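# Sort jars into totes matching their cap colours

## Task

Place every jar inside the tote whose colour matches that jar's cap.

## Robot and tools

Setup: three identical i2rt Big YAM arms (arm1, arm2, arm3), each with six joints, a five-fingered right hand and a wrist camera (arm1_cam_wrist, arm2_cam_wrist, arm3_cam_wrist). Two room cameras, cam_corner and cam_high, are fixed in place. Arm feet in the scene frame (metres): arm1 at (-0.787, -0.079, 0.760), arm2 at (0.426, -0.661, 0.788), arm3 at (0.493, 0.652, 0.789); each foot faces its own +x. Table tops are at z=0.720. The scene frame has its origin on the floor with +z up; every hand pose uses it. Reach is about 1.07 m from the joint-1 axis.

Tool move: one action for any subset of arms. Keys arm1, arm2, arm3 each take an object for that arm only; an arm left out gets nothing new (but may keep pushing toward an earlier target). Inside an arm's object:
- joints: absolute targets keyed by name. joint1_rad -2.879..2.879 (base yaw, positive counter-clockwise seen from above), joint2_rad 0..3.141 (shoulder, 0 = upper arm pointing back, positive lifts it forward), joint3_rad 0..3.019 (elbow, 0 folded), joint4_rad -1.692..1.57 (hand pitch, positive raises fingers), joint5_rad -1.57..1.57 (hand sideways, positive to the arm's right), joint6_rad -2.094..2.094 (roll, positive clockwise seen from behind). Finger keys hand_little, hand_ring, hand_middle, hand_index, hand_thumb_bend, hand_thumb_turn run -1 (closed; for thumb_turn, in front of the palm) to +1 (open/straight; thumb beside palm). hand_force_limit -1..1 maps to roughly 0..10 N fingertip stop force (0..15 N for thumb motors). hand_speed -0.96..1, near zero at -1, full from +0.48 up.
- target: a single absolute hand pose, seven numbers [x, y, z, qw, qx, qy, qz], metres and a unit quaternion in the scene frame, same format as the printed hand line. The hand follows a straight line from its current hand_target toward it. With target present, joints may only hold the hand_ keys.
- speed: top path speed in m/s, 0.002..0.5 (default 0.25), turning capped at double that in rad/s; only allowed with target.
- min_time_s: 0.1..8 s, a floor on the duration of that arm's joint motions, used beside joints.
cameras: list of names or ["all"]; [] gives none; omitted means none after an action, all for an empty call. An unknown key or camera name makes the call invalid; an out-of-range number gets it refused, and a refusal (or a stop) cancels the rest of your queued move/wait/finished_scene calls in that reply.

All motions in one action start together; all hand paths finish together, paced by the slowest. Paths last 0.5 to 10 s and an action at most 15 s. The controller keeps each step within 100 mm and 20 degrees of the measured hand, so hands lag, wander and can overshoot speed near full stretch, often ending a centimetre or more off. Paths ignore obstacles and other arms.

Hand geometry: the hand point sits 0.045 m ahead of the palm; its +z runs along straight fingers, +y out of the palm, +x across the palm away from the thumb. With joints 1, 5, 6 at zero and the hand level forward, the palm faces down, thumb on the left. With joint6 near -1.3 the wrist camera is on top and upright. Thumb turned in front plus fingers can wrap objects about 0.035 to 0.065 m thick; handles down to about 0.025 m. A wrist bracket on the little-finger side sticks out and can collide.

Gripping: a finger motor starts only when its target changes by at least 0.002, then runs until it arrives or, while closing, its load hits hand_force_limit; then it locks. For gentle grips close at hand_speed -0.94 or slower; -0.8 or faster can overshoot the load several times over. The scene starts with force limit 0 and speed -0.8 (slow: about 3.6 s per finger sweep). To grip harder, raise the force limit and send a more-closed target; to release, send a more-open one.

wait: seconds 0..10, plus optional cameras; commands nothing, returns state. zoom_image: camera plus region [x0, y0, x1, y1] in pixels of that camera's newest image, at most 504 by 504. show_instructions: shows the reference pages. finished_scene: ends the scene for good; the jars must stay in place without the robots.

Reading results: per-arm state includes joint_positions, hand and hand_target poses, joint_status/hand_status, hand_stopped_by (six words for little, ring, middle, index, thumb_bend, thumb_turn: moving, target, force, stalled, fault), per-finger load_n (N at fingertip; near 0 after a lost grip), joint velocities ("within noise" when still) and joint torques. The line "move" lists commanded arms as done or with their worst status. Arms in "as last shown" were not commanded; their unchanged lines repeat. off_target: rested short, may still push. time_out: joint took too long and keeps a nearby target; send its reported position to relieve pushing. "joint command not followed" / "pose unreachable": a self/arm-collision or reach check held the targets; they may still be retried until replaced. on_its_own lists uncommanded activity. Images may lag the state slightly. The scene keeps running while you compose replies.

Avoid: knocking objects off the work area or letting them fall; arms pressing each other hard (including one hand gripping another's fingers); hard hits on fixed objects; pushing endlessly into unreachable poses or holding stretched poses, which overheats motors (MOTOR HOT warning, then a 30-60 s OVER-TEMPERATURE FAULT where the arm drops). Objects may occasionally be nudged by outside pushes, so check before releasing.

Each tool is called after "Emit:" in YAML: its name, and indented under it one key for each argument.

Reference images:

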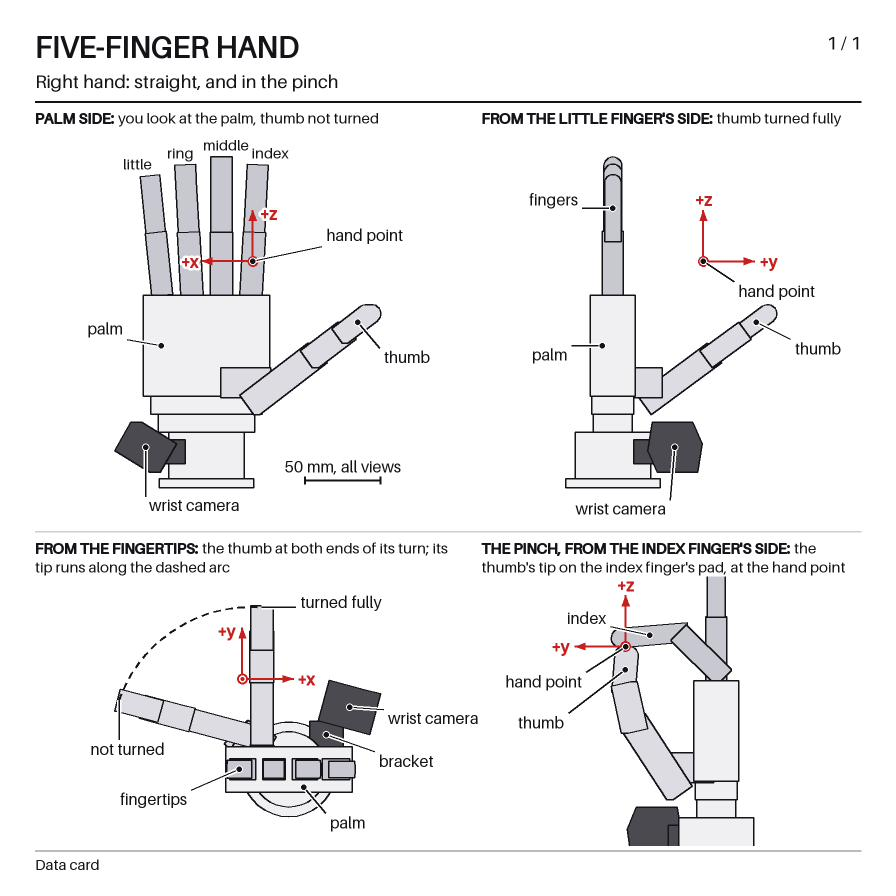

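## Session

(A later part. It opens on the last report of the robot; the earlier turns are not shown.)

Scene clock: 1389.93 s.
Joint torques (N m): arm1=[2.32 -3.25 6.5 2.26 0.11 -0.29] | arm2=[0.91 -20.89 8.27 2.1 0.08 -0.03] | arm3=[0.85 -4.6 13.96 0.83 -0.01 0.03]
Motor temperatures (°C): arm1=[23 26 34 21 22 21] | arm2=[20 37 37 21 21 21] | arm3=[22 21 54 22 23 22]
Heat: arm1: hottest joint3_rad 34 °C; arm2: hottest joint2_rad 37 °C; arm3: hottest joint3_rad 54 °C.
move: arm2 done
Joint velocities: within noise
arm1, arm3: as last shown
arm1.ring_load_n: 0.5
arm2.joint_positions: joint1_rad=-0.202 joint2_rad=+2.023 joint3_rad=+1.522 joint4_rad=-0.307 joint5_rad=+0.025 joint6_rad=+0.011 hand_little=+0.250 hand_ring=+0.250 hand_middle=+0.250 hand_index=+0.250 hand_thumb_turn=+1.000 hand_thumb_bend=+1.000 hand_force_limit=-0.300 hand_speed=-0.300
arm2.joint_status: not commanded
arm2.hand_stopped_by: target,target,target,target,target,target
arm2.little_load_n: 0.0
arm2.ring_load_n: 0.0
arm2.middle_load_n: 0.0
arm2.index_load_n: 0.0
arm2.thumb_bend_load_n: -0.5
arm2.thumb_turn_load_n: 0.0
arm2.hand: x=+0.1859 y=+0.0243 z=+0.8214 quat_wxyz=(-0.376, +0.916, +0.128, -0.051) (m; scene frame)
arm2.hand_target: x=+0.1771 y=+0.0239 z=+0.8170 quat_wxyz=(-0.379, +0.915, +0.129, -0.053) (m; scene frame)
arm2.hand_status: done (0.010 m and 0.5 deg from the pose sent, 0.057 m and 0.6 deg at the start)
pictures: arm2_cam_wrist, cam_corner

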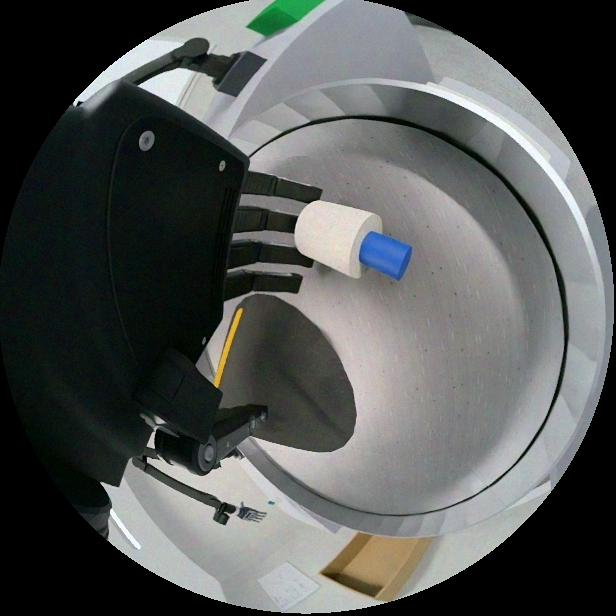

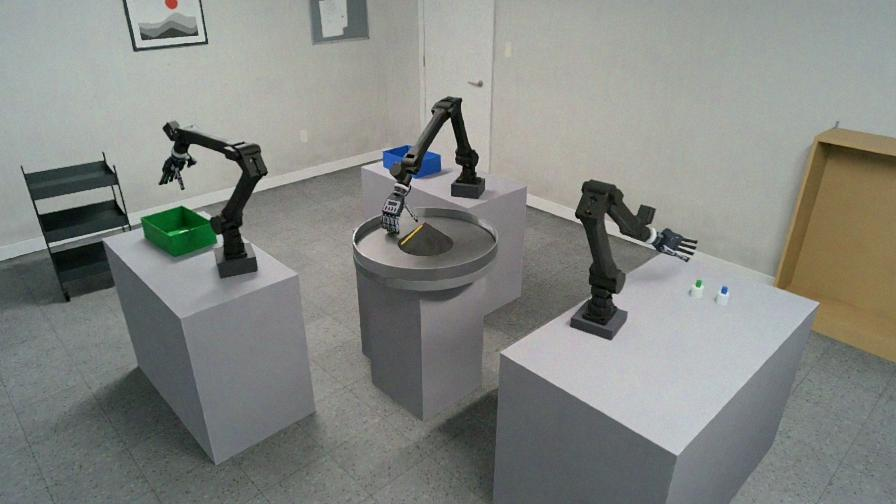

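Emit:
move:
  arm2: {"target": [0.177, 0.018, 0.93, 0.379, -0.9149, -0.1286, 0.0533], "speed": 0.3}
  cameras: []

Emit:
move:
  arm2: {"target": [0.135, -0.171, 0.93, 0.3705, -0.8944, -0.2313, 0.0958], "speed": 0.2, "joints": {"hand_little": -0.35, "hand_ring": -0.35, "hand_middle": 1, "hand_index": 1, "hand_thumb_turn": -1, "hand_thumb_bend": 1}}
  cameras: ["cam_high"]

Emit:
move:
  arm2: {"target": [0.135, -0.171, 0.818, 0.3705, -0.8944, -0.2313, 0.0958], "speed": 0.12}
  arm1: {"target": [-0.925, -0.51, 0.79, 0.4967, 0.4096, -0.7094, 0.2868], "speed": 0.12}
  cameras: ["arm1_cam_wrist", "arm2_cam_wrist", "cam_high"]

Emit:
zoom_image:
  camera: "arm1_cam_wrist"
  region: [200, 180, 400, 380]

Scene clock: 1407.97 s.
Joint torques (N m): arm1=[2.26 -3.25 6.49 2.26 0.12 -0.29] | arm2=[0.97 -21.95 14.05 1.01 0.08 -0.04] | arm3=[1.38 -4.72 13.98 0.9 -0.04 0.04]
Motor temperatures (°C): arm1=[23 26 34 21 22 21] | arm2=[20 37 37 21 21 21] | arm3=[22 21 55 22 23 22]
Heat: arm1: hottest joint3_rad 34 °C; arm2: hottest joint2_rad 37 °C; arm3: hottest joint3_rad 55 °C.
move: arm2 off_target
Joint velocities: within noise
arm1, arm3: as last shown
arm1.ring_load_n: 0.0
arm1.thumb_turn_load_n: 0.5
arm2.joint_positions: joint1_rad=-0.198 joint2_rad=+1.917 joint3_rad=+1.583 joint4_rad=-0.525 joint5_rad=+0.027 joint6_rad=+0.015 hand_little=+0.250 hand_ring=+0.250 hand_middle=+0.250 hand_index=+0.250 hand_thumb_turn=+1.000 hand_thumb_bend=+1.000 hand_force_limit=-0.300 hand_speed=-0.300
arm2.joint_status: not commanded
arm2.hand_stopped_by: target,target,target,target,target,target
arm2.little_load_n: 0.0
arm2.ring_load_n: 0.0
arm2.middle_load_n: 0.0
arm2.index_load_n: 0.0
arm2.thumb_bend_load_n: 0.0
arm2.thumb_turn_load_n: 0.0
arm2.hand: x=+0.1905 y=+0.0031 z=+0.8947 quat_wxyz=(-0.352, +0.926, +0.129, -0.047) (m; scene frame)
arm2.hand_target: x=+0.1774 y=+0.0162 z=+0.9305 quat_wxyz=(-0.379, +0.915, +0.129, -0.054) (m; scene frame)
arm2.hand_status: off_target (0.041 m and 3.4 deg from the pose sent, 0.109 m and 0.5 deg at the start; pose on its path clipped on 6 of 41 steps)
arm3.thumb_bend_load_n: -0.5
pictures: none
No camera images: "cameras" was empty.

Scene clock: 1409.93 s.
Joint torques (N m): arm1=[2.26 -3.25 6.49 2.26 0.12 -0.29] | arm2=[0.5 -17.08 8.69 2.09 -0.11 -0.19] | arm3=[0.97 -4.89 13.9 0.95 -0.01 0.05]
Motor temperatures (°C): arm1=[23 26 34 21 22 21] | arm2=[20 37 37 21 21 21] | arm3=[22 21 55 22 23 22]
Heat: arm1: hottest joint3_rad 34 °C; arm2: hottest joint2_rad 37 °C; arm3: hottest joint3_rad 55 °C.
move: arm2 off_target
Joint velocities: within noise
arm1, arm3: as last shown
arm2.joint_positions: joint1_rad=-0.030 joint2_rad=+1.559 joint3_rad=+1.145 joint4_rad=-0.433 joint5_rad=-0.014 joint6_rad=-0.014 hand_little=-0.350 hand_ring=-0.350 hand_middle=+1.000 hand_index=+1.000 hand_thumb_turn=-1.000 hand_thumb_bend=+1.000 hand_force_limit=-0.300 hand_speed=-0.300
arm2.joint_status: all done
arm2.hand_stopped_by: target,target,target,target,target,target
arm2.little_load_n: 0.0
arm2.ring_load_n: 0.5
arm2.middle_load_n: 0.0
arm2.index_load_n: -0.5
arm2.thumb_bend_load_n: 0.0
arm2.thumb_turn_load_n: 0.0
arm2.hand: x=+0.1402 y=-0.1723 z=+0.9133 quat_wxyz=(-0.351, +0.904, +0.227, -0.091) (m; scene frame)
arm2.hand_target: x=+0.1350 y=-0.1711 z=+0.9300 quat_wxyz=(-0.370, +0.894, +0.231, -0.096) (m; scene frame)
arm2.hand_status: off_target (0.018 m and 2.7 deg from the pose sent, 0.186 m and 13.6 deg at the start)
arm3.thumb_bend_load_n: 0.0
pictures: cam_high

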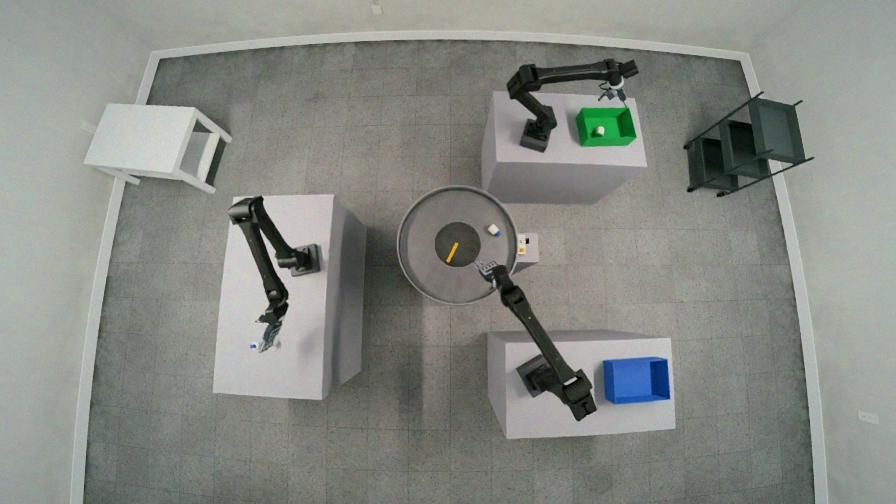

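Scene clock: 1411.87 s.
Joint torques (N m): arm1=[0.32 -5.07 5.83 2.36 0.07 -0.31] | arm2=[0.44 -14.51 7.66 2.17 -0.13 -0.19] | arm3=[0.67 -5.25 14.08 0.81 -0.03 0.04]
Motor temperatures (°C): arm1=[23 26 34 21 22 21] | arm2=[20 37 37 21 21 21] | arm3=[22 21 55 22 23 22]
Heat: arm1: hottest joint3_rad 34 °C; arm2: hottest joint2_rad 37 °C; arm3: hottest joint3_rad 55 °C.
move: arm1 off_target; arm2 done
Joint velocities: within noise
arm1.joint_positions: joint1_rad=-1.768 joint2_rad=+1.574 joint3_rad=+0.386 joint4_rad=+0.764 joint5_rad=+0.492 joint6_rad=-1.358 hand_little=+1.000 hand_ring=+1.000 hand_middle=+1.000 hand_index=+1.000 hand_thumb_turn=-1.000 hand_thumb_bend=+1.000 hand_force_limit=-0.300 hand_speed=+0.000
arm1.joint_status: not commanded
arm1.hand_stopped_by: target,target,target,target,target,target
arm1.little_load_n: 0.0
arm1.ring_load_n: 0.0
arm1.middle_load_n: 0.0
arm1.index_load_n: 0.0
arm1.thumb_bend_load_n: -0.5
arm1.thumb_turn_load_n: 0.0
arm1.hand: x=-0.9198 y=-0.4982 z=+0.7866 quat_wxyz=(+0.490, +0.413, -0.713, +0.285) (m; scene frame)
arm1.hand_target: x=-0.9248 y=-0.5095 z=+0.7902 quat_wxyz=(+0.497, +0.410, -0.710, +0.287) (m; scene frame)
arm1.hand_status: off_target (0.013 m and 1.0 deg from the pose sent, 0.128 m and 1.3 deg at the start)
arm2.joint_positions: joint1_rad=-0.030 joint2_rad=+1.677 joint3_rad=+0.993 joint4_rad=-0.130 joint5_rad=-0.014 joint6_rad=-0.014 hand_little=-0.350 hand_ring=-0.350 hand_middle=+1.000 hand_index=+1.000 hand_thumb_turn=-1.000 hand_thumb_bend=+1.000 hand_force_limit=-0.300 hand_speed=-0.300
arm2.joint_status: not commanded
arm2.hand_stopped_by: target,target,target,target,target,target
arm2.little_load_n: 0.0
arm2.ring_load_n: 0.0
arm2.middle_load_n: -0.5
arm2.index_load_n: 0.0
arm2.thumb_bend_load_n: 0.0
arm2.thumb_turn_load_n: 0.0
arm2.hand: x=+0.1398 y=-0.1725 z=+0.8195 quat_wxyz=(-0.365, +0.898, +0.225, -0.094) (m; scene frame)
arm2.hand_target: x=+0.1350 y=-0.1711 z=+0.8181 quat_wxyz=(-0.370, +0.894, +0.231, -0.096) (m; scene frame)
arm2.hand_status: done (0.005 m and 1.0 deg from the pose sent, 0.095 m and 2.7 deg at the start)
arm3: as last shown
pictures: arm1_cam_wrist, arm2_cam_wrist, cam_high

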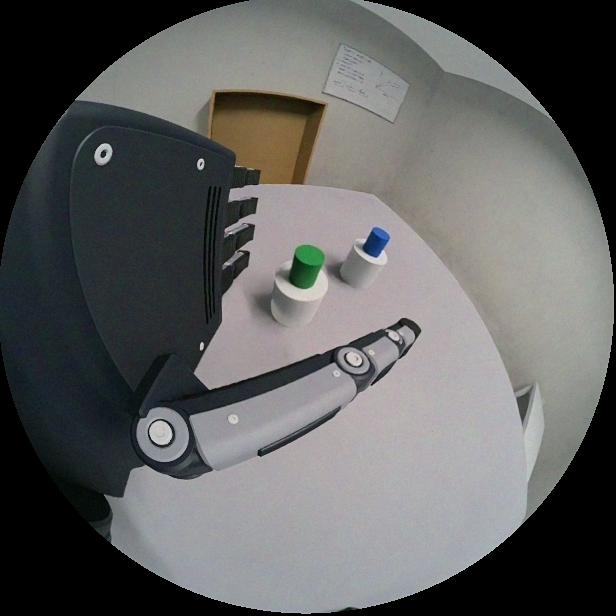

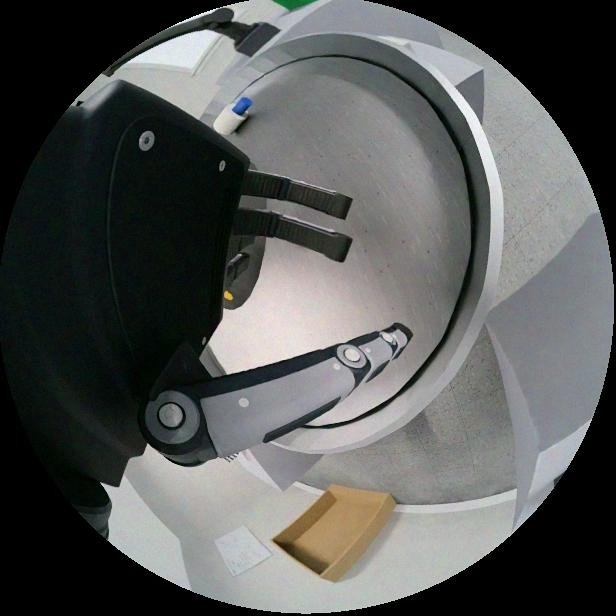

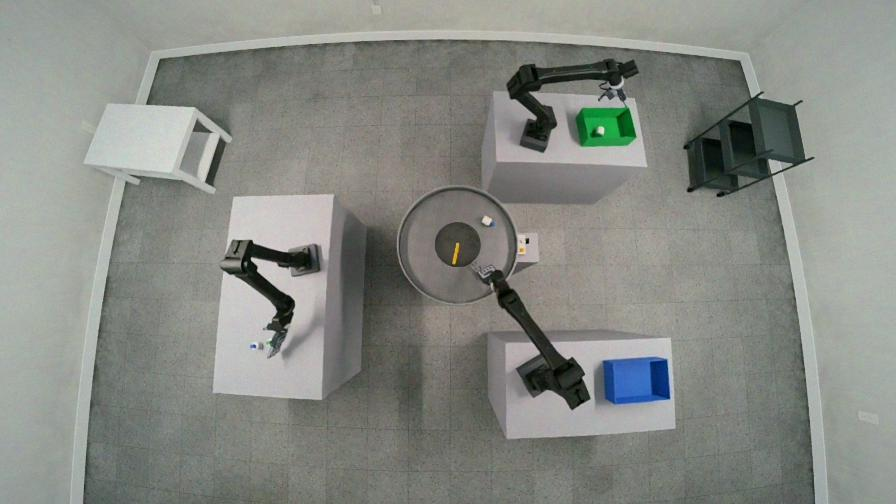

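Scaled by 2.520 from the camera's 616x616 image, which has a finer 880x880 frame.

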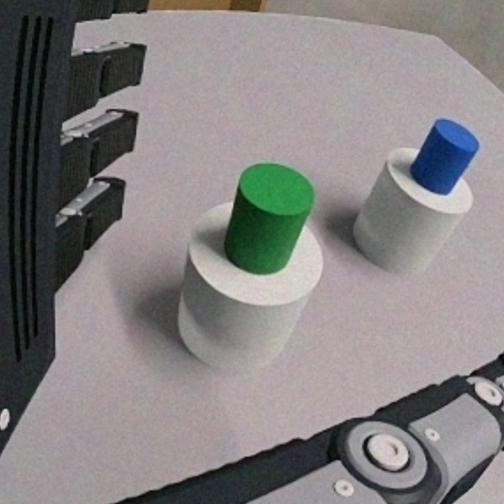

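Emit:
move:
  arm1: {"target": [-0.95, -0.528, 0.75, 0.5682, 0.3774, -0.6536, 0.3281], "speed": 0.08}
  cameras: ["arm1_cam_wrist", "arm2_cam_wrist"]

Emit:
zoom_image:
  camera: "arm1_cam_wrist"
  region: [200, 200, 400, 400]

Scene clock: 1425.07 s.
Joint torques (N m): arm1=[0.21 -7.12 2.29 2.21 -0.04 -0.32] | arm2=[0.5 -14.51 7.66 2.15 -0.12 -0.19] | arm3=[0.85 -4.78 13.97 0.75 0 0.04]
Motor temperatures (°C): arm1=[23 26 34 21 22 21] | arm2=[20 36 36 21 21 21] | arm3=[22 21 55 22 23 22]
Heat: arm1: hottest joint3_rad 34 °C; arm2: hottest joint2_rad 36 °C; arm3: hottest joint3_rad 55 °C.
move: arm1 done
Joint velocities: within noise
arm1.joint_positions: joint1_rad=-1.820 joint2_rad=+1.998 joint3_rad=+0.426 joint4_rad=+1.414 joint5_rad=+0.469 joint6_rad=-1.482 hand_little=+1.000 hand_ring=+1.000 hand_middle=+1.000 hand_index=+1.000 hand_thumb_turn=-1.000 hand_thumb_bend=+1.000 hand_force_limit=-0.300 hand_speed=+0.000
arm1.joint_status: not commanded
arm1.hand_stopped_by: target,target,target,target,target,target
arm1.little_load_n: 0.0
arm1.ring_load_n: 0.0
arm1.middle_load_n: 0.0
arm1.index_load_n: 0.0
arm1.thumb_bend_load_n: 0.0
arm1.thumb_turn_load_n: 0.0
arm1.hand: x=-0.9438 y=-0.5266 z=+0.7559 quat_wxyz=(+0.565, +0.376, -0.654, +0.335) (m; scene frame)
arm1.hand_target: x=-0.9500 y=-0.5276 z=+0.7500 quat_wxyz=(+0.568, +0.377, -0.654, +0.328) (m; scene frame)
arm1.hand_status: done (0.009 m and 1.0 deg from the pose sent, 0.056 m and 13.0 deg at the start)
arm2, arm3: as last shown
arm2.middle_load_n: 0.0
arm3.ring_load_n: -0.5
arm3.middle_load_n: -0.5
pictures: arm1_cam_wrist, arm2_cam_wrist

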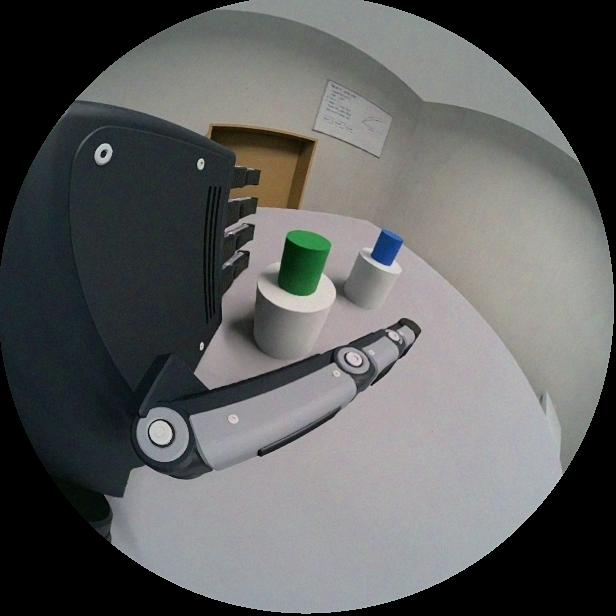

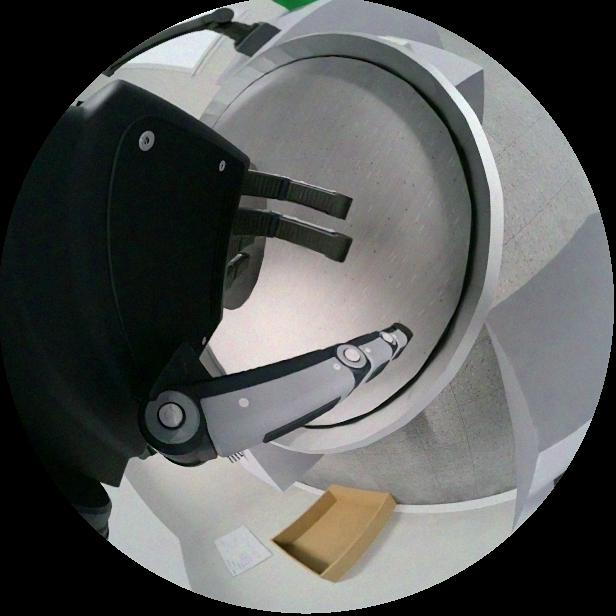

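Scaled by 2.520 from the camera's 616x616 image, which has a finer 880x880 frame.

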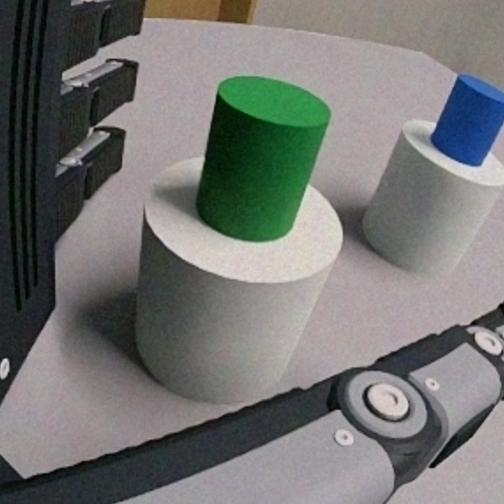

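Emit:
move:
  arm1: {"target": [-0.953, -0.528, 0.741, 0.5682, 0.3774, -0.6536, 0.3281], "speed": 0.04}
  cameras: []

Emit:
move:
  arm1: {"joints": {"hand_little": -0.7, "hand_ring": -0.7, "hand_middle": -0.7, "hand_index": -0.8, "hand_thumb_bend": -0.6, "hand_force_limit": -0.3, "hand_speed": -0.8}}
  cameras: ["arm1_cam_wrist", "arm2_cam_wrist"]

Emit:
zoom_image:
  camera: "arm1_cam_wrist"
  region: [200, 200, 400, 400]

Scene clock: 1432.70 s.
Joint torques (N m): arm1=[0.15 -6.59 2.03 1.94 -0.07 -0.29] | arm2=[0.44 -14.56 7.68 2.13 -0.12 -0.19] | arm3=[1.03 -4.42 13.97 0.75 -0.02 0.01]
Motor temperatures (°C): arm1=[23 27 33 21 22 21] | arm2=[20 35 36 21 21 21] | arm3=[22 21 55 22 23 22]
Heat: arm1: hottest joint3_rad 33 °C; arm2: hottest joint3_rad 36 °C; arm3: hottest joint3_rad 55 °C.
move: arm1 off_target
Joint velocities: within noise
arm1.joint_positions: joint1_rad=-1.828 joint2_rad=+2.030 joint3_rad=+0.436 joint4_rad=+1.459 joint5_rad=+0.460 joint6_rad=-1.484 hand_little=+1.000 hand_ring=+1.000 hand_middle=+1.000 hand_index=+1.000 hand_thumb_turn=-1.000 hand_thumb_bend=+1.000 hand_force_limit=-0.300 hand_speed=+0.000
arm1.joint_status: not commanded
arm1.hand_stopped_by: target,target,target,target,target,target
arm1.little_load_n: 0.0
arm1.ring_load_n: 0.0
arm1.middle_load_n: 0.0
arm1.index_load_n: 0.0
arm1.thumb_bend_load_n: 0.0
arm1.thumb_turn_load_n: 0.5
arm1.hand: x=-0.9460 y=-0.5297 z=+0.7538 quat_wxyz=(+0.569, +0.370, -0.650, +0.343) (m; scene frame)
arm1.hand_target: x=-0.9527 y=-0.5275 z=+0.7413 quat_wxyz=(+0.568, +0.377, -0.654, +0.328) (m; scene frame)
arm1.hand_status: off_target (0.015 m and 1.9 deg from the pose sent, 0.018 m and 1.0 deg at the start)
arm2, arm3: as last shown
arm3.little_load_n: -0.5
arm3.ring_load_n: 0.0
pictures: none
No camera images: "cameras" was empty.

Scene clock: 1438.53 s.
Joint torques (N m): arm1=[0.44 -7.65 1.52 1.88 0.12 -0.3] | arm2=[0.38 -14.45 7.68 2.18 -0.12 -0.2] | arm3=[0.56 -4.72 14.16 0.83 -0.04 0.06]
Motor temperatures (°C): arm1=[23 27 33 21 22 21] | arm2=[20 35 36 21 21 21] | arm3=[22 21 55 22 23 22]
Heat: arm1: hottest joint3_rad 33 °C; arm2: hottest joint3_rad 36 °C; arm3: hottest joint3_rad 55 °C.
move: arm1 off_target
Joint velocities: within noise
arm1.joint_positions: joint1_rad=-1.831 joint2_rad=+2.042 joint3_rad=+0.442 joint4_rad=+1.459 joint5_rad=+0.456 joint6_rad=-1.485 hand_little=-0.700 hand_ring=-0.700 hand_middle=-0.310 hand_index=-0.404 hand_thumb_turn=-1.000 hand_thumb_bend=+0.319 hand_force_limit=-0.300 hand_speed=-0.800
arm1.joint_status: hand_middle off_target (ended at -0.310, target -0.700); hand_index off_target (ended at -0.404, target -0.800); hand_thumb_bend off_target (ended at +0.319, target -0.600); the others done
arm1.hand_stopped_by: target,target,force,force,force,target
arm1.little_load_n: 0.0
arm1.ring_load_n: 0.0
arm1.middle_load_n: 6.0
arm1.index_load_n: 4.5
arm1.thumb_bend_load_n: 7.5
arm1.thumb_turn_load_n: 0.5
arm1.hand: x=-0.9472 y=-0.5308 z=+0.7499 quat_wxyz=(+0.567, +0.372, -0.651, +0.341) (m; scene frame)
arm1.hand_target: x=-0.9527 y=-0.5275 z=+0.7412 quat_wxyz=(+0.568, +0.377, -0.654, +0.328) (m; scene frame)
arm1.hand_status: not commanded
arm2, arm3: as last shown
arm3.little_load_n: 0.0
arm3.middle_load_n: 0.0
pictures: arm1_cam_wrist, arm2_cam_wrist

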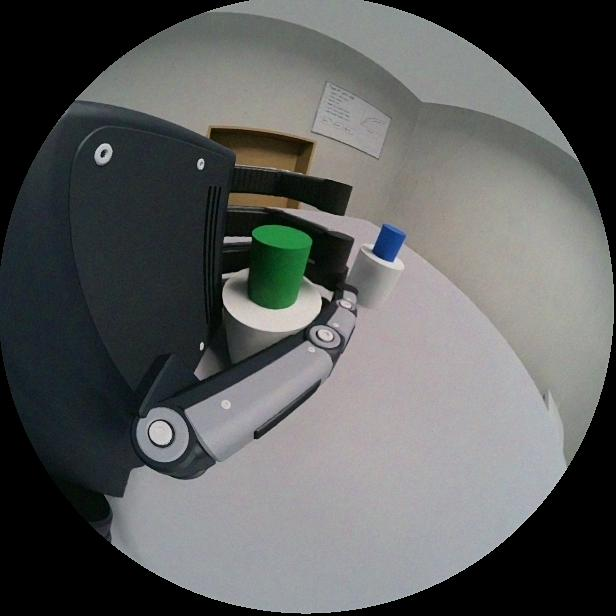

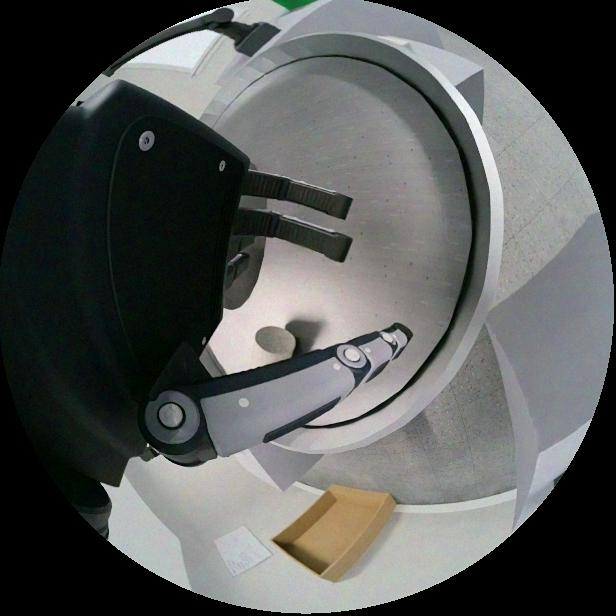

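Scaled by 2.520 from the camera's 616x616 image, which has a finer 880x880 frame.

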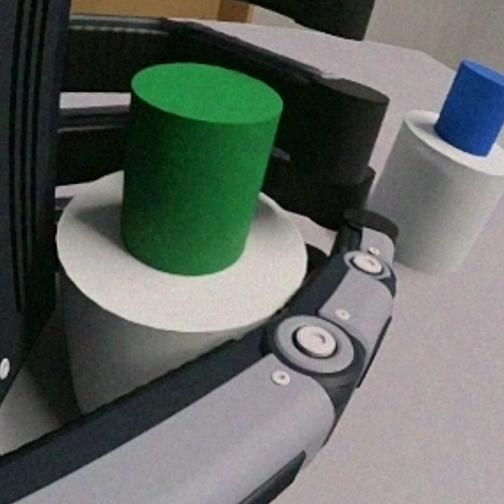

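Emit:
move:
  arm2: {"joints": {"hand_middle": -0.7, "hand_index": -0.7, "hand_thumb_bend": -0.6, "hand_force_limit": -0.3, "hand_speed": -0.75}}
  cameras: ["arm2_cam_wrist", "cam_high"]

Emit:
zoom_image:
  camera: "arm2_cam_wrist"
  region: [180, 200, 430, 450]

Scene clock: 1448.97 s.
Joint torques (N m): arm1=[0.44 -7.59 1.52 1.88 0.11 -0.31] | arm2=[0.5 -14.51 7.65 2.14 -0.12 -0.19] | arm3=[0.97 -4.31 14.06 0.91 -0.07 0.04]
Motor temperatures (°C): arm1=[23 27 32 21 22 21] | arm2=[20 35 36 21 21 21] | arm3=[22 21 55 22 23 22]
Heat: arm1: hottest joint3_rad 32 °C; arm2: hottest joint3_rad 36 °C; arm3: hottest joint3_rad 55 °C.
move: arm2 off_target
Joint velocities: within noise
arm1: as last shown
arm1.index_load_n: 5.0
arm1.thumb_bend_load_n: 7.0
arm2.joint_positions: joint1_rad=-0.030 joint2_rad=+1.677 joint3_rad=+0.993 joint4_rad=-0.130 joint5_rad=-0.014 joint6_rad=-0.014 hand_little=-0.350 hand_ring=-0.350 hand_middle=-0.312 hand_index=-0.405 hand_thumb_turn=-1.000 hand_thumb_bend=+0.315 hand_force_limit=-0.300 hand_speed=-0.750
arm2.joint_status: hand_middle off_target (ended at -0.312, target -0.700); hand_index off_target (ended at -0.405, target -0.700); hand_thumb_bend off_target (ended at +0.315, target -0.600); the others done
arm2.hand_stopped_by: target,target,force,force,force,target
arm2.little_load_n: 0.0
arm2.ring_load_n: 0.0
arm2.middle_load_n: 5.5
arm2.index_load_n: 3.5
arm2.thumb_bend_load_n: 6.0
arm2.thumb_turn_load_n: 0.0
arm2.hand: x=+0.1398 y=-0.1725 z=+0.8195 quat_wxyz=(-0.365, +0.898, +0.225, -0.094) (m; scene frame)
arm2.hand_target: x=+0.1350 y=-0.1711 z=+0.8181 quat_wxyz=(-0.370, +0.894, +0.231, -0.096) (m; scene frame)
arm2.hand_status: not commanded
arm3.joint_positions: joint1_rad=+2.042 joint2_rad=+0.861 joint3_rad=+0.873 joint4_rad=-0.869 joint5_rad=-0.024 joint6_rad=-0.036 hand_little=+1.000 hand_ring=+1.000 hand_middle=+1.000 hand_index=+1.000 hand_thumb_turn=-1.000 hand_thumb_bend=+1.000 hand_force_limit=-0.300 hand_speed=-0.600
arm3.joint_status: not commanded
arm3.hand_stopped_by: target,target,target,target,target,target
arm3.little_load_n: -0.5
arm3.ring_load_n: 0.0
arm3.middle_load_n: 0.0
arm3.index_load_n: 0.0
arm3.thumb_bend_load_n: 0.0
arm3.thumb_turn_load_n: 0.0
arm3.hand: x=+0.8184 y=+0.7355 z=+1.0174 quat_wxyz=(-0.275, +0.724, -0.591, +0.225) (m; scene frame)
arm3.hand_target: x=+0.8288 y=+0.7397 z=+1.0497 quat_wxyz=(-0.297, +0.715, -0.585, +0.242) (m; scene frame)
arm3.hand_status: not commanded
pictures: arm2_cam_wrist, cam_high

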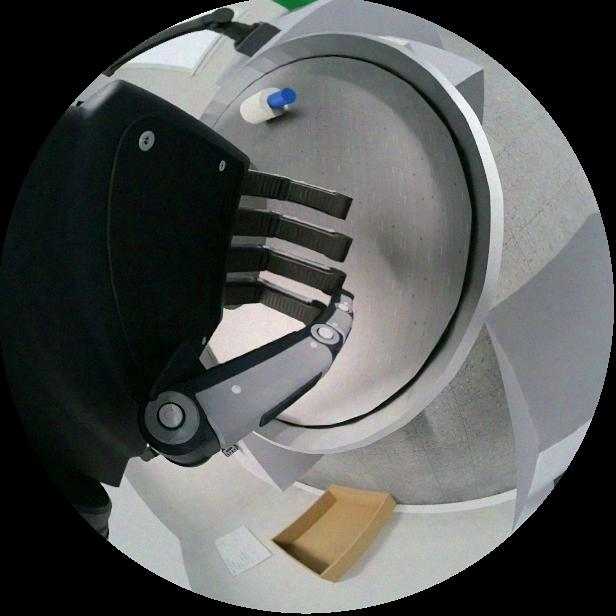

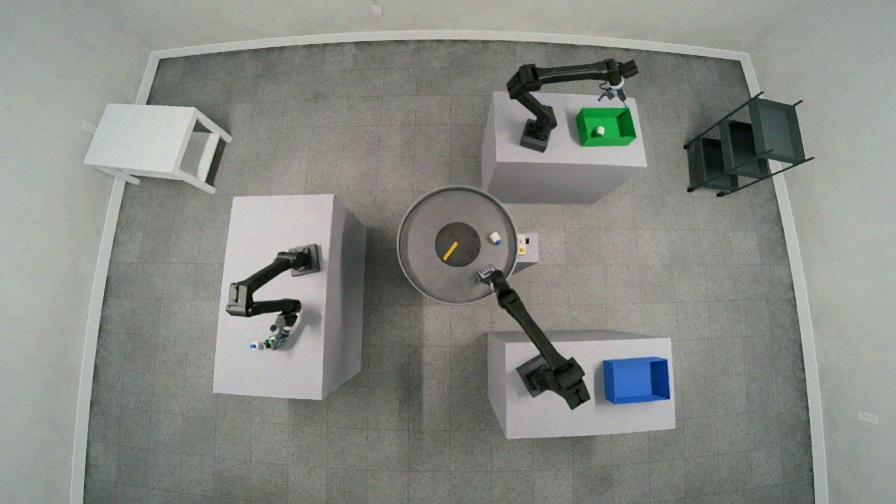

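Scaled by 2.016 from the camera's 616x616 image, which has a finer 880x880 frame.

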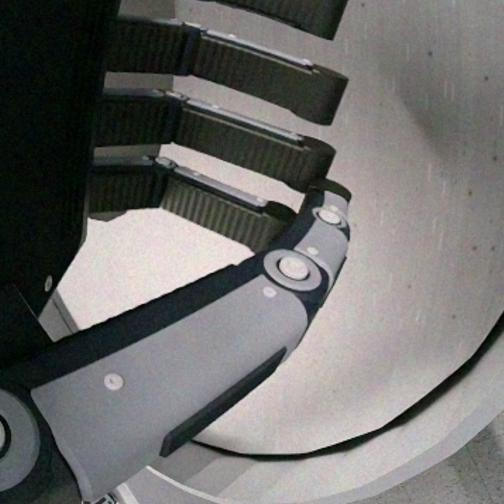

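Emit:
move:
  arm2: {"target": [0.122, -0.1635, 0.818, 0.3705, -0.8944, -0.2313, 0.0958], "speed": 0.06, "joints": {"hand_little": 0, "hand_ring": 0, "hand_middle": 1, "hand_index": 1, "hand_thumb_bend": 1, "hand_speed": -0.3}}
  arm1: {"target": [-0.93, -0.5, 0.95, 0.5272, 0.3967, -0.6871, 0.3044], "speed": 0.12}
  cameras: ["arm1_cam_wrist", "arm2_cam_wrist"]

Scene clock: 1479.30 s.
Joint torques (N m): arm1=[2.37 -4.25 10.3 1.47 0.27 -0.04] | arm2=[0.91 -14.27 10.88 1.74 0.07 -0.08] | arm3=[1.08 -5.07 13.9 0.96 -0.04 0.03]
Motor temperatures (°C): arm1=[23 27 31 21 22 21] | arm2=[20 34 35 21 21 21] | arm3=[22 21 55 22 23 22]
Heat: arm1: hottest joint3_rad 31 °C; arm2: hottest joint3_rad 35 °C; arm3: hottest joint3_rad 55 °C.
move: arm1 off_target; arm2 off_target
Joint velocities: within noise
arm1.joint_positions: joint1_rad=-1.799 joint2_rad=+1.081 joint3_rad=+0.466 joint4_rad=+0.273 joint5_rad=+0.496 joint6_rad=-1.436 hand_little=-0.700 hand_ring=-0.700 hand_middle=-0.310 hand_index=-0.404 hand_thumb_turn=-1.000 hand_thumb_bend=+0.319 hand_force_limit=-0.300 hand_speed=-0.800
arm1.joint_status: not commanded
arm1.hand_stopped_by: target,target,force,force,force,target
arm1.little_load_n: 0.0
arm1.ring_load_n: 0.0
arm1.middle_load_n: 6.0
arm1.index_load_n: 4.5
arm1.thumb_bend_load_n: 7.5
arm1.thumb_turn_load_n: 0.0
arm1.hand: x=-0.9351 y=-0.4851 z=+0.9280 quat_wxyz=(+0.522, +0.408, -0.692, +0.285) (m; scene frame)
arm1.hand_target: x=-0.9300 y=-0.4990 z=+0.9501 quat_wxyz=(+0.527, +0.397, -0.687, +0.304) (m; scene frame)
arm1.hand_status: off_target (0.027 m and 2.7 deg from the pose sent, 0.203 m and 8.0 deg at the start)
arm2.joint_positions: joint1_rad=-0.019 joint2_rad=+1.698 joint3_rad=+0.993 joint4_rad=-0.130 joint5_rad=-0.008 joint6_rad=-0.014 hand_little=+0.000 hand_ring=+0.000 hand_middle=+1.000 hand_index=+1.000 hand_thumb_turn=-1.000 hand_thumb_bend=+1.000 hand_force_limit=-0.300 hand_speed=-0.300
arm2.joint_status: all done
arm2.hand_stopped_by: target,target,target,target,target,target
arm2.little_load_n: 0.0
arm2.ring_load_n: 0.0
arm2.middle_load_n: 0.0
arm2.index_load_n: 0.0
arm2.thumb_bend_load_n: 0.0
arm2.thumb_turn_load_n: 0.0
arm2.hand: x=+0.1366 y=-0.1770 z=+0.8080 quat_wxyz=(-0.356, +0.901, +0.230, -0.091) (m; scene frame)
arm2.hand_target: x=+0.1223 y=-0.1643 z=+0.8184 quat_wxyz=(-0.370, +0.894, +0.231, -0.096) (m; scene frame)
arm2.hand_status: off_target (0.022 m and 1.9 deg from the pose sent, 0.020 m and 1.0 deg at the start)
arm3: as last shown
arm3.index_load_n: -0.5
pictures: arm1_cam_wrist, arm2_cam_wrist

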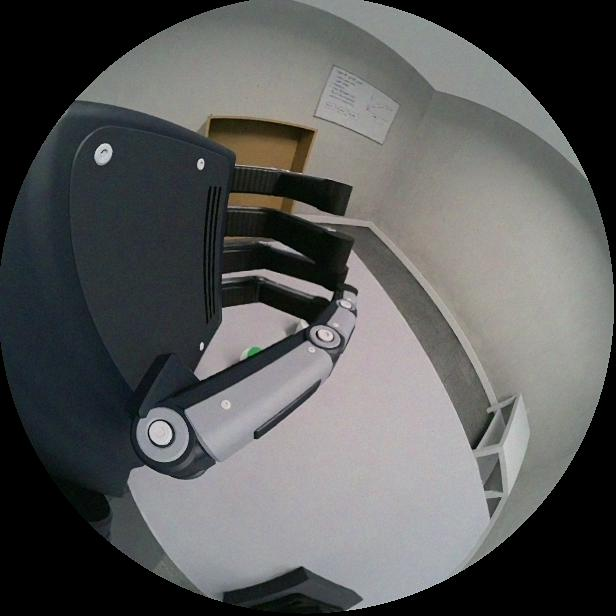

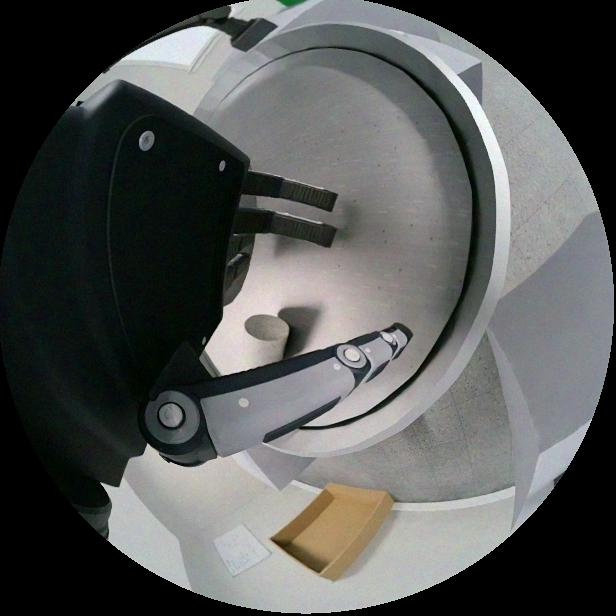

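Emit:
wait:
  seconds: 0.1
  cameras: ["arm2_cam_wrist", "arm1_cam_wrist"]

Emit:
zoom_image:
  camera: "arm2_cam_wrist"
  region: [180, 150, 430, 400]

Scene clock: 1489.80 s.
Joint torques (N m): arm1=[2.37 -4.25 10.32 1.43 0.27 -0.05] | arm2=[0.91 -14.33 10.88 1.73 0.06 -0.08] | arm3=[0.85 -4.89 13.94 0.72 -0.03 0.05]
Motor temperatures (°C): arm1=[22 27 34 21 22 21] | arm2=[20 33 36 21 21 21] | arm3=[22 21 56 22 23 22]
Heat: arm1: hottest joint3_rad 34 °C; arm2: hottest joint3_rad 36 °C; arm3: hottest joint3_rad 56 °C.
Joint velocities: within noise
arm1.joint_positions: joint1_rad=-1.799 joint2_rad=+1.081 joint3_rad=+0.466 joint4_rad=+0.273 joint5_rad=+0.496 joint6_rad=-1.435 hand_little=-0.700 hand_ring=-0.700 hand_middle=-0.310 hand_index=-0.404 hand_thumb_turn=-1.000 hand_thumb_bend=+0.319 hand_force_limit=-0.300 hand_speed=-0.800
arm1.joint_status: not commanded
arm1.hand_stopped_by: target,target,force,force,force,target
arm1.little_load_n: 0.0
arm1.ring_load_n: 0.0
arm1.middle_load_n: 6.0
arm1.index_load_n: 4.5
arm1.thumb_bend_load_n: 7.5
arm1.thumb_turn_load_n: 0.5
arm1.hand: x=-0.9351 y=-0.4851 z=+0.9280 quat_wxyz=(+0.522, +0.408, -0.692, +0.285) (m; scene frame)
arm1.hand_target: x=-0.9300 y=-0.4990 z=+0.9501 quat_wxyz=(+0.527, +0.397, -0.687, +0.305) (m; scene frame)
arm1.hand_status: off_target (0.027 m and 2.7 deg from the pose sent, 0.203 m and 8.0 deg at the start)
arm2.joint_positions: joint1_rad=-0.019 joint2_rad=+1.698 joint3_rad=+0.993 joint4_rad=-0.130 joint5_rad=-0.008 joint6_rad=-0.014 hand_little=+0.000 hand_ring=+0.000 hand_middle=+1.000 hand_index=+1.000 hand_thumb_turn=-1.000 hand_thumb_bend=+1.000 hand_force_limit=-0.300 hand_speed=-0.300
arm2.joint_status: all done
arm2.hand_stopped_by: target,target,target,target,target,target
arm2.little_load_n: 0.0
arm2.ring_load_n: 0.0
arm2.middle_load_n: 0.0
arm2.index_load_n: 0.0
arm2.thumb_bend_load_n: 0.0
arm2.thumb_turn_load_n: 0.0
arm2.hand: x=+0.1366 y=-0.1769 z=+0.8080 quat_wxyz=(-0.356, +0.901, +0.230, -0.091) (m; scene frame)
arm2.hand_target: x=+0.1223 y=-0.1643 z=+0.8184 quat_wxyz=(-0.370, +0.894, +0.231, -0.096) (m; scene frame)
arm2.hand_status: off_target (0.022 m and 1.9 deg from the pose sent, 0.020 m and 1.0 deg at the start)
arm3.joint_positions: joint1_rad=+2.042 joint2_rad=+0.861 joint3_rad=+0.873 joint4_rad=-0.869 joint5_rad=-0.024 joint6_rad=-0.036 hand_little=+1.000 hand_ring=+1.000 hand_middle=+1.000 hand_index=+1.000 hand_thumb_turn=-1.000 hand_thumb_bend=+1.000 hand_force_limit=-0.300 hand_speed=-0.600
arm3.joint_status: not commanded
arm3.hand_stopped_by: target,target,target,target,target,target
arm3.little_load_n: 0.0
arm3.ring_load_n: 0.0
arm3.middle_load_n: 0.0
arm3.index_load_n: 0.0
arm3.thumb_bend_load_n: 0.0
arm3.thumb_turn_load_n: 0.0
arm3.hand: x=+0.8184 y=+0.7355 z=+1.0174 quat_wxyz=(-0.275, +0.724, -0.591, +0.225) (m; scene frame)
arm3.hand_target: x=+0.8288 y=+0.7397 z=+1.0497 quat_wxyz=(-0.297, +0.715, -0.585, +0.242) (m; scene frame)
arm3.hand_status: not commanded
wait: 0.10 s; at rest from the start
pictures: arm1_cam_wrist, arm2_cam_wrist

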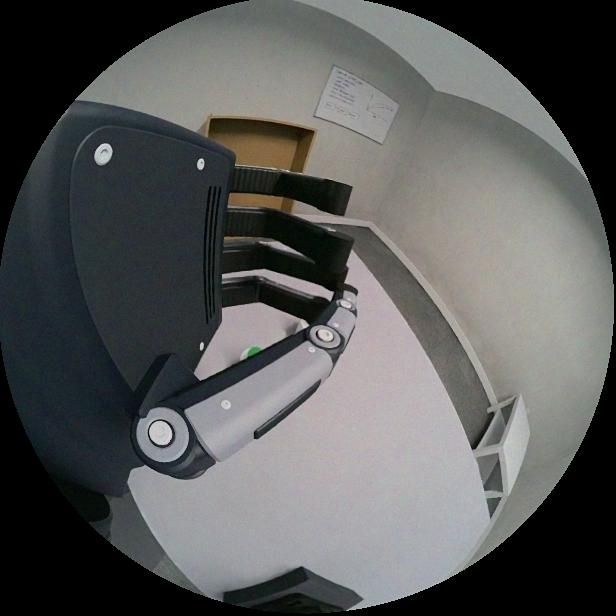

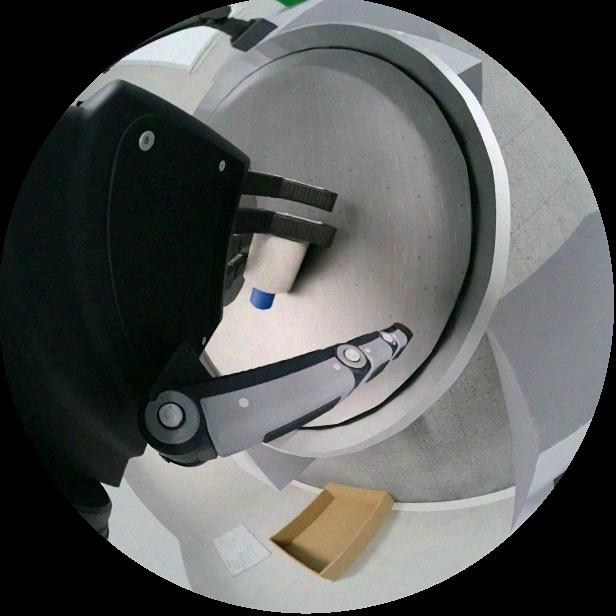

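Scaled by 2.016 from the camera's 616x616 image, which has a finer 880x880 frame.

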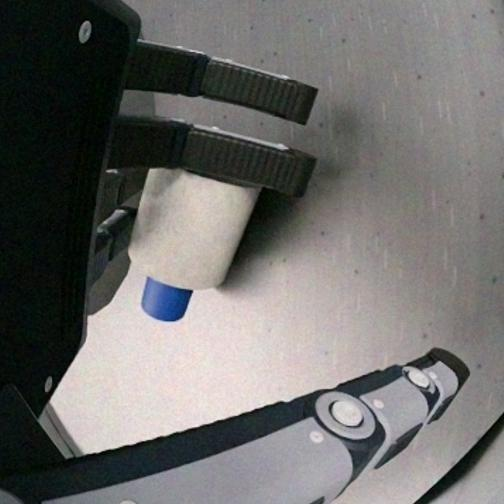

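Emit:
move:
  arm2: {"joints": {"hand_thumb_bend": 0.5, "hand_speed": -0.7}}
  cameras: ["arm2_cam_wrist"]

Emit:
move:
  arm2: {"joints": {"hand_middle": -0.7, "hand_index": -0.8, "hand_ring": -0.5, "hand_little": -0.5, "hand_thumb_bend": -0.6, "hand_force_limit": -0.2, "hand_speed": -0.8}}
  cameras: ["arm2_cam_wrist", "cam_corner"]

Emit:
zoom_image:
  camera: "arm2_cam_wrist"
  region: [180, 150, 430, 400]

Scene clock: 1501.90 s.
Joint torques (N m): arm1=[2.32 -4.25 10.3 1.42 0.27 -0.05] | arm2=[0.91 -14.39 10.88 1.74 0.06 -0.08] | arm3=[0.67 -4.84 13.94 0.77 -0.03 0.02]
Motor temperatures (°C): arm1=[22 27 36 21 22 21] | arm2=[20 33 36 21 21 21] | arm3=[22 21 56 22 23 22]
Heat: arm1: hottest joint3_rad 36 °C; arm2: hottest joint3_rad 36 °C; arm3: hottest joint3_rad 56 °C.
move: arm2 done
Joint velocities: within noise
arm1, arm3: as last shown
arm1.middle_load_n: 6.5
arm1.thumb_bend_load_n: 7.0
arm2.joint_positions: joint1_rad=-0.019 joint2_rad=+1.698 joint3_rad=+0.993 joint4_rad=-0.130 joint5_rad=-0.008 joint6_rad=-0.014 hand_little=+0.000 hand_ring=+0.000 hand_middle=+1.000 hand_index=+1.000 hand_thumb_turn=-1.000 hand_thumb_bend=+0.500 hand_force_limit=-0.300 hand_speed=-0.700
arm2.joint_status: all done
arm2.hand_stopped_by: target,target,target,target,target,target
arm2.little_load_n: 0.0
arm2.ring_load_n: 0.0
arm2.middle_load_n: -0.5
arm2.index_load_n: 0.0
arm2.thumb_bend_load_n: 0.0
arm2.thumb_turn_load_n: 0.0
arm2.hand: x=+0.1366 y=-0.1769 z=+0.8080 quat_wxyz=(-0.356, +0.901, +0.230, -0.091) (m; scene frame)
arm2.hand_target: x=+0.1223 y=-0.1643 z=+0.8184 quat_wxyz=(-0.370, +0.894, +0.231, -0.096) (m; scene frame)
arm2.hand_status: not commanded
pictures: arm2_cam_wrist

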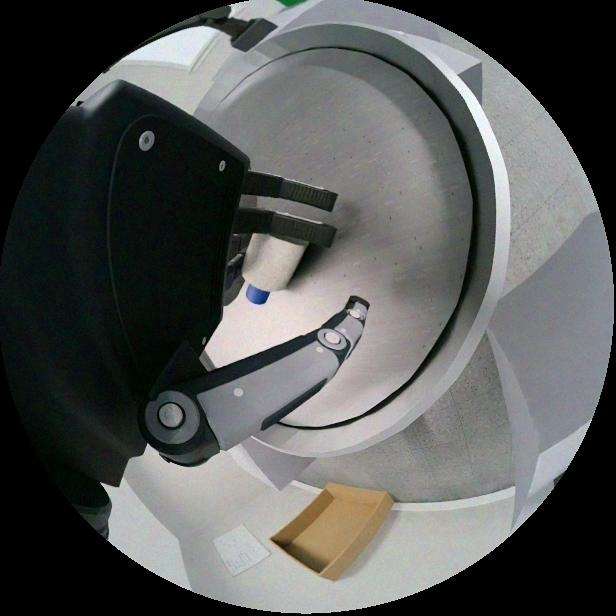

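Scene clock: 1506.00 s.
Joint torques (N m): arm1=[2.32 -4.19 10.3 1.42 0.27 -0.05] | arm2=[0.85 -14.39 10.29 1.47 -0.09 -0.08] | arm3=[1.32 -4.42 14.02 0.98 -0.05 0.05]
Motor temperatures (°C): arm1=[22 27 37 21 22 21] | arm2=[20 33 36 21 21 21] | arm3=[22 21 56 22 23 22]
Heat: arm1: hottest joint3_rad 37 °C; arm2: hottest joint3_rad 36 °C; arm3: hottest joint3_rad 56 °C.
move: arm2 off_target
Joint velocities: within noise
arm1, arm3: as last shown
arm1.middle_load_n: 6.0
arm1.thumb_bend_load_n: 7.5
arm2.joint_positions: joint1_rad=-0.019 joint2_rad=+1.698 joint3_rad=+1.000 joint4_rad=-0.123 joint5_rad=-0.004 joint6_rad=-0.014 hand_little=-0.500 hand_ring=-0.500 hand_middle=+0.320 hand_index=+0.302 hand_thumb_turn=-1.000 hand_thumb_bend=+0.146 hand_force_limit=-0.200 hand_speed=-0.800
arm2.joint_status: hand_middle off_target (ended at +0.320, target -0.700); hand_index off_target (ended at +0.302, target -0.800); hand_thumb_bend off_target (ended at +0.146, target -0.600); the others done
arm2.hand_stopped_by: target,target,force,force,force,target
arm2.little_load_n: 0.0
arm2.ring_load_n: -0.5
arm2.middle_load_n: 2.0
arm2.index_load_n: 9.0
arm2.thumb_bend_load_n: 8.5
arm2.thumb_turn_load_n: -1.0
arm2.hand: x=+0.1350 y=-0.1720 z=+0.8119 quat_wxyz=(-0.363, +0.899, +0.229, -0.090) (m; scene frame)
arm2.hand_target: x=+0.1223 y=-0.1643 z=+0.8184 quat_wxyz=(-0.370, +0.894, +0.231, -0.096) (m; scene frame)
arm2.hand_status: not commanded
pictures: arm2_cam_wrist, cam_corner

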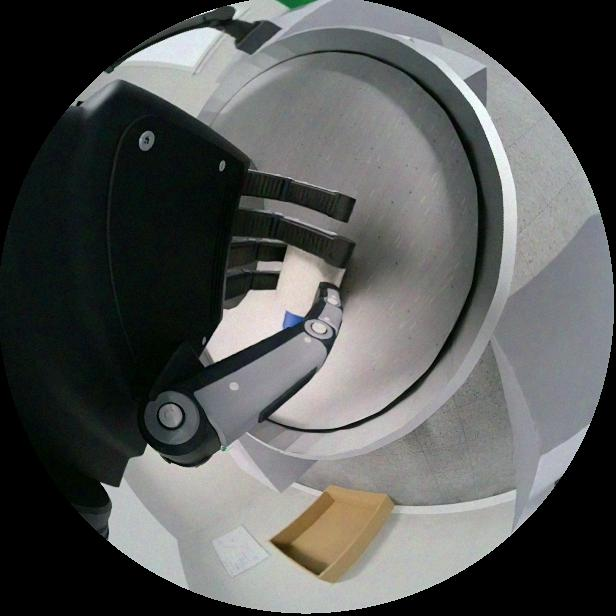

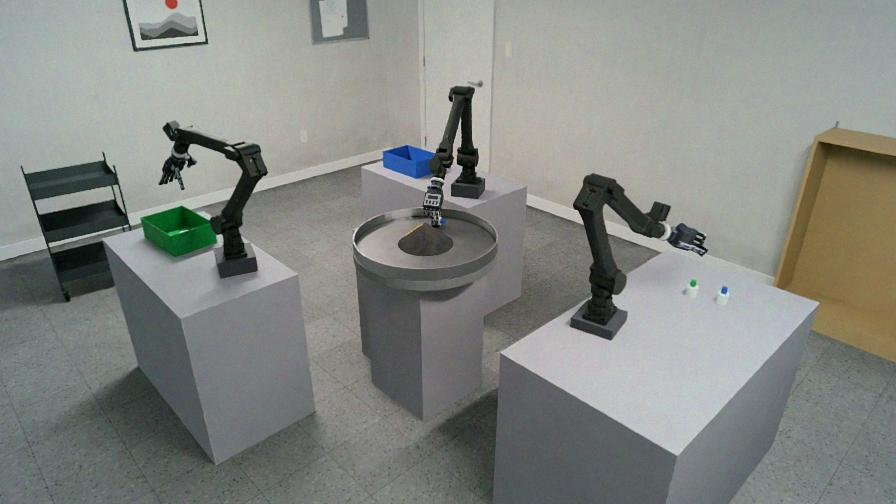

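Scaled by 2.016 from the camera's 616x616 image, which has a finer 880x880 frame.

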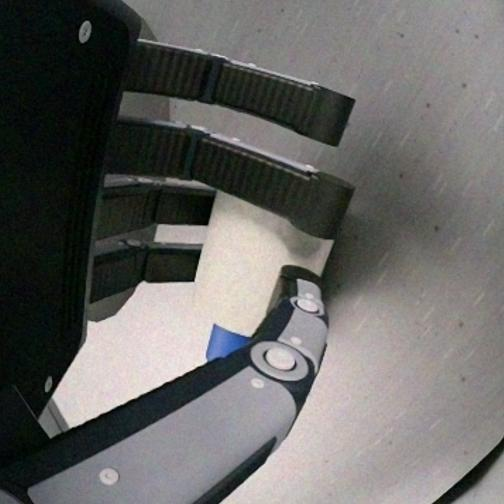

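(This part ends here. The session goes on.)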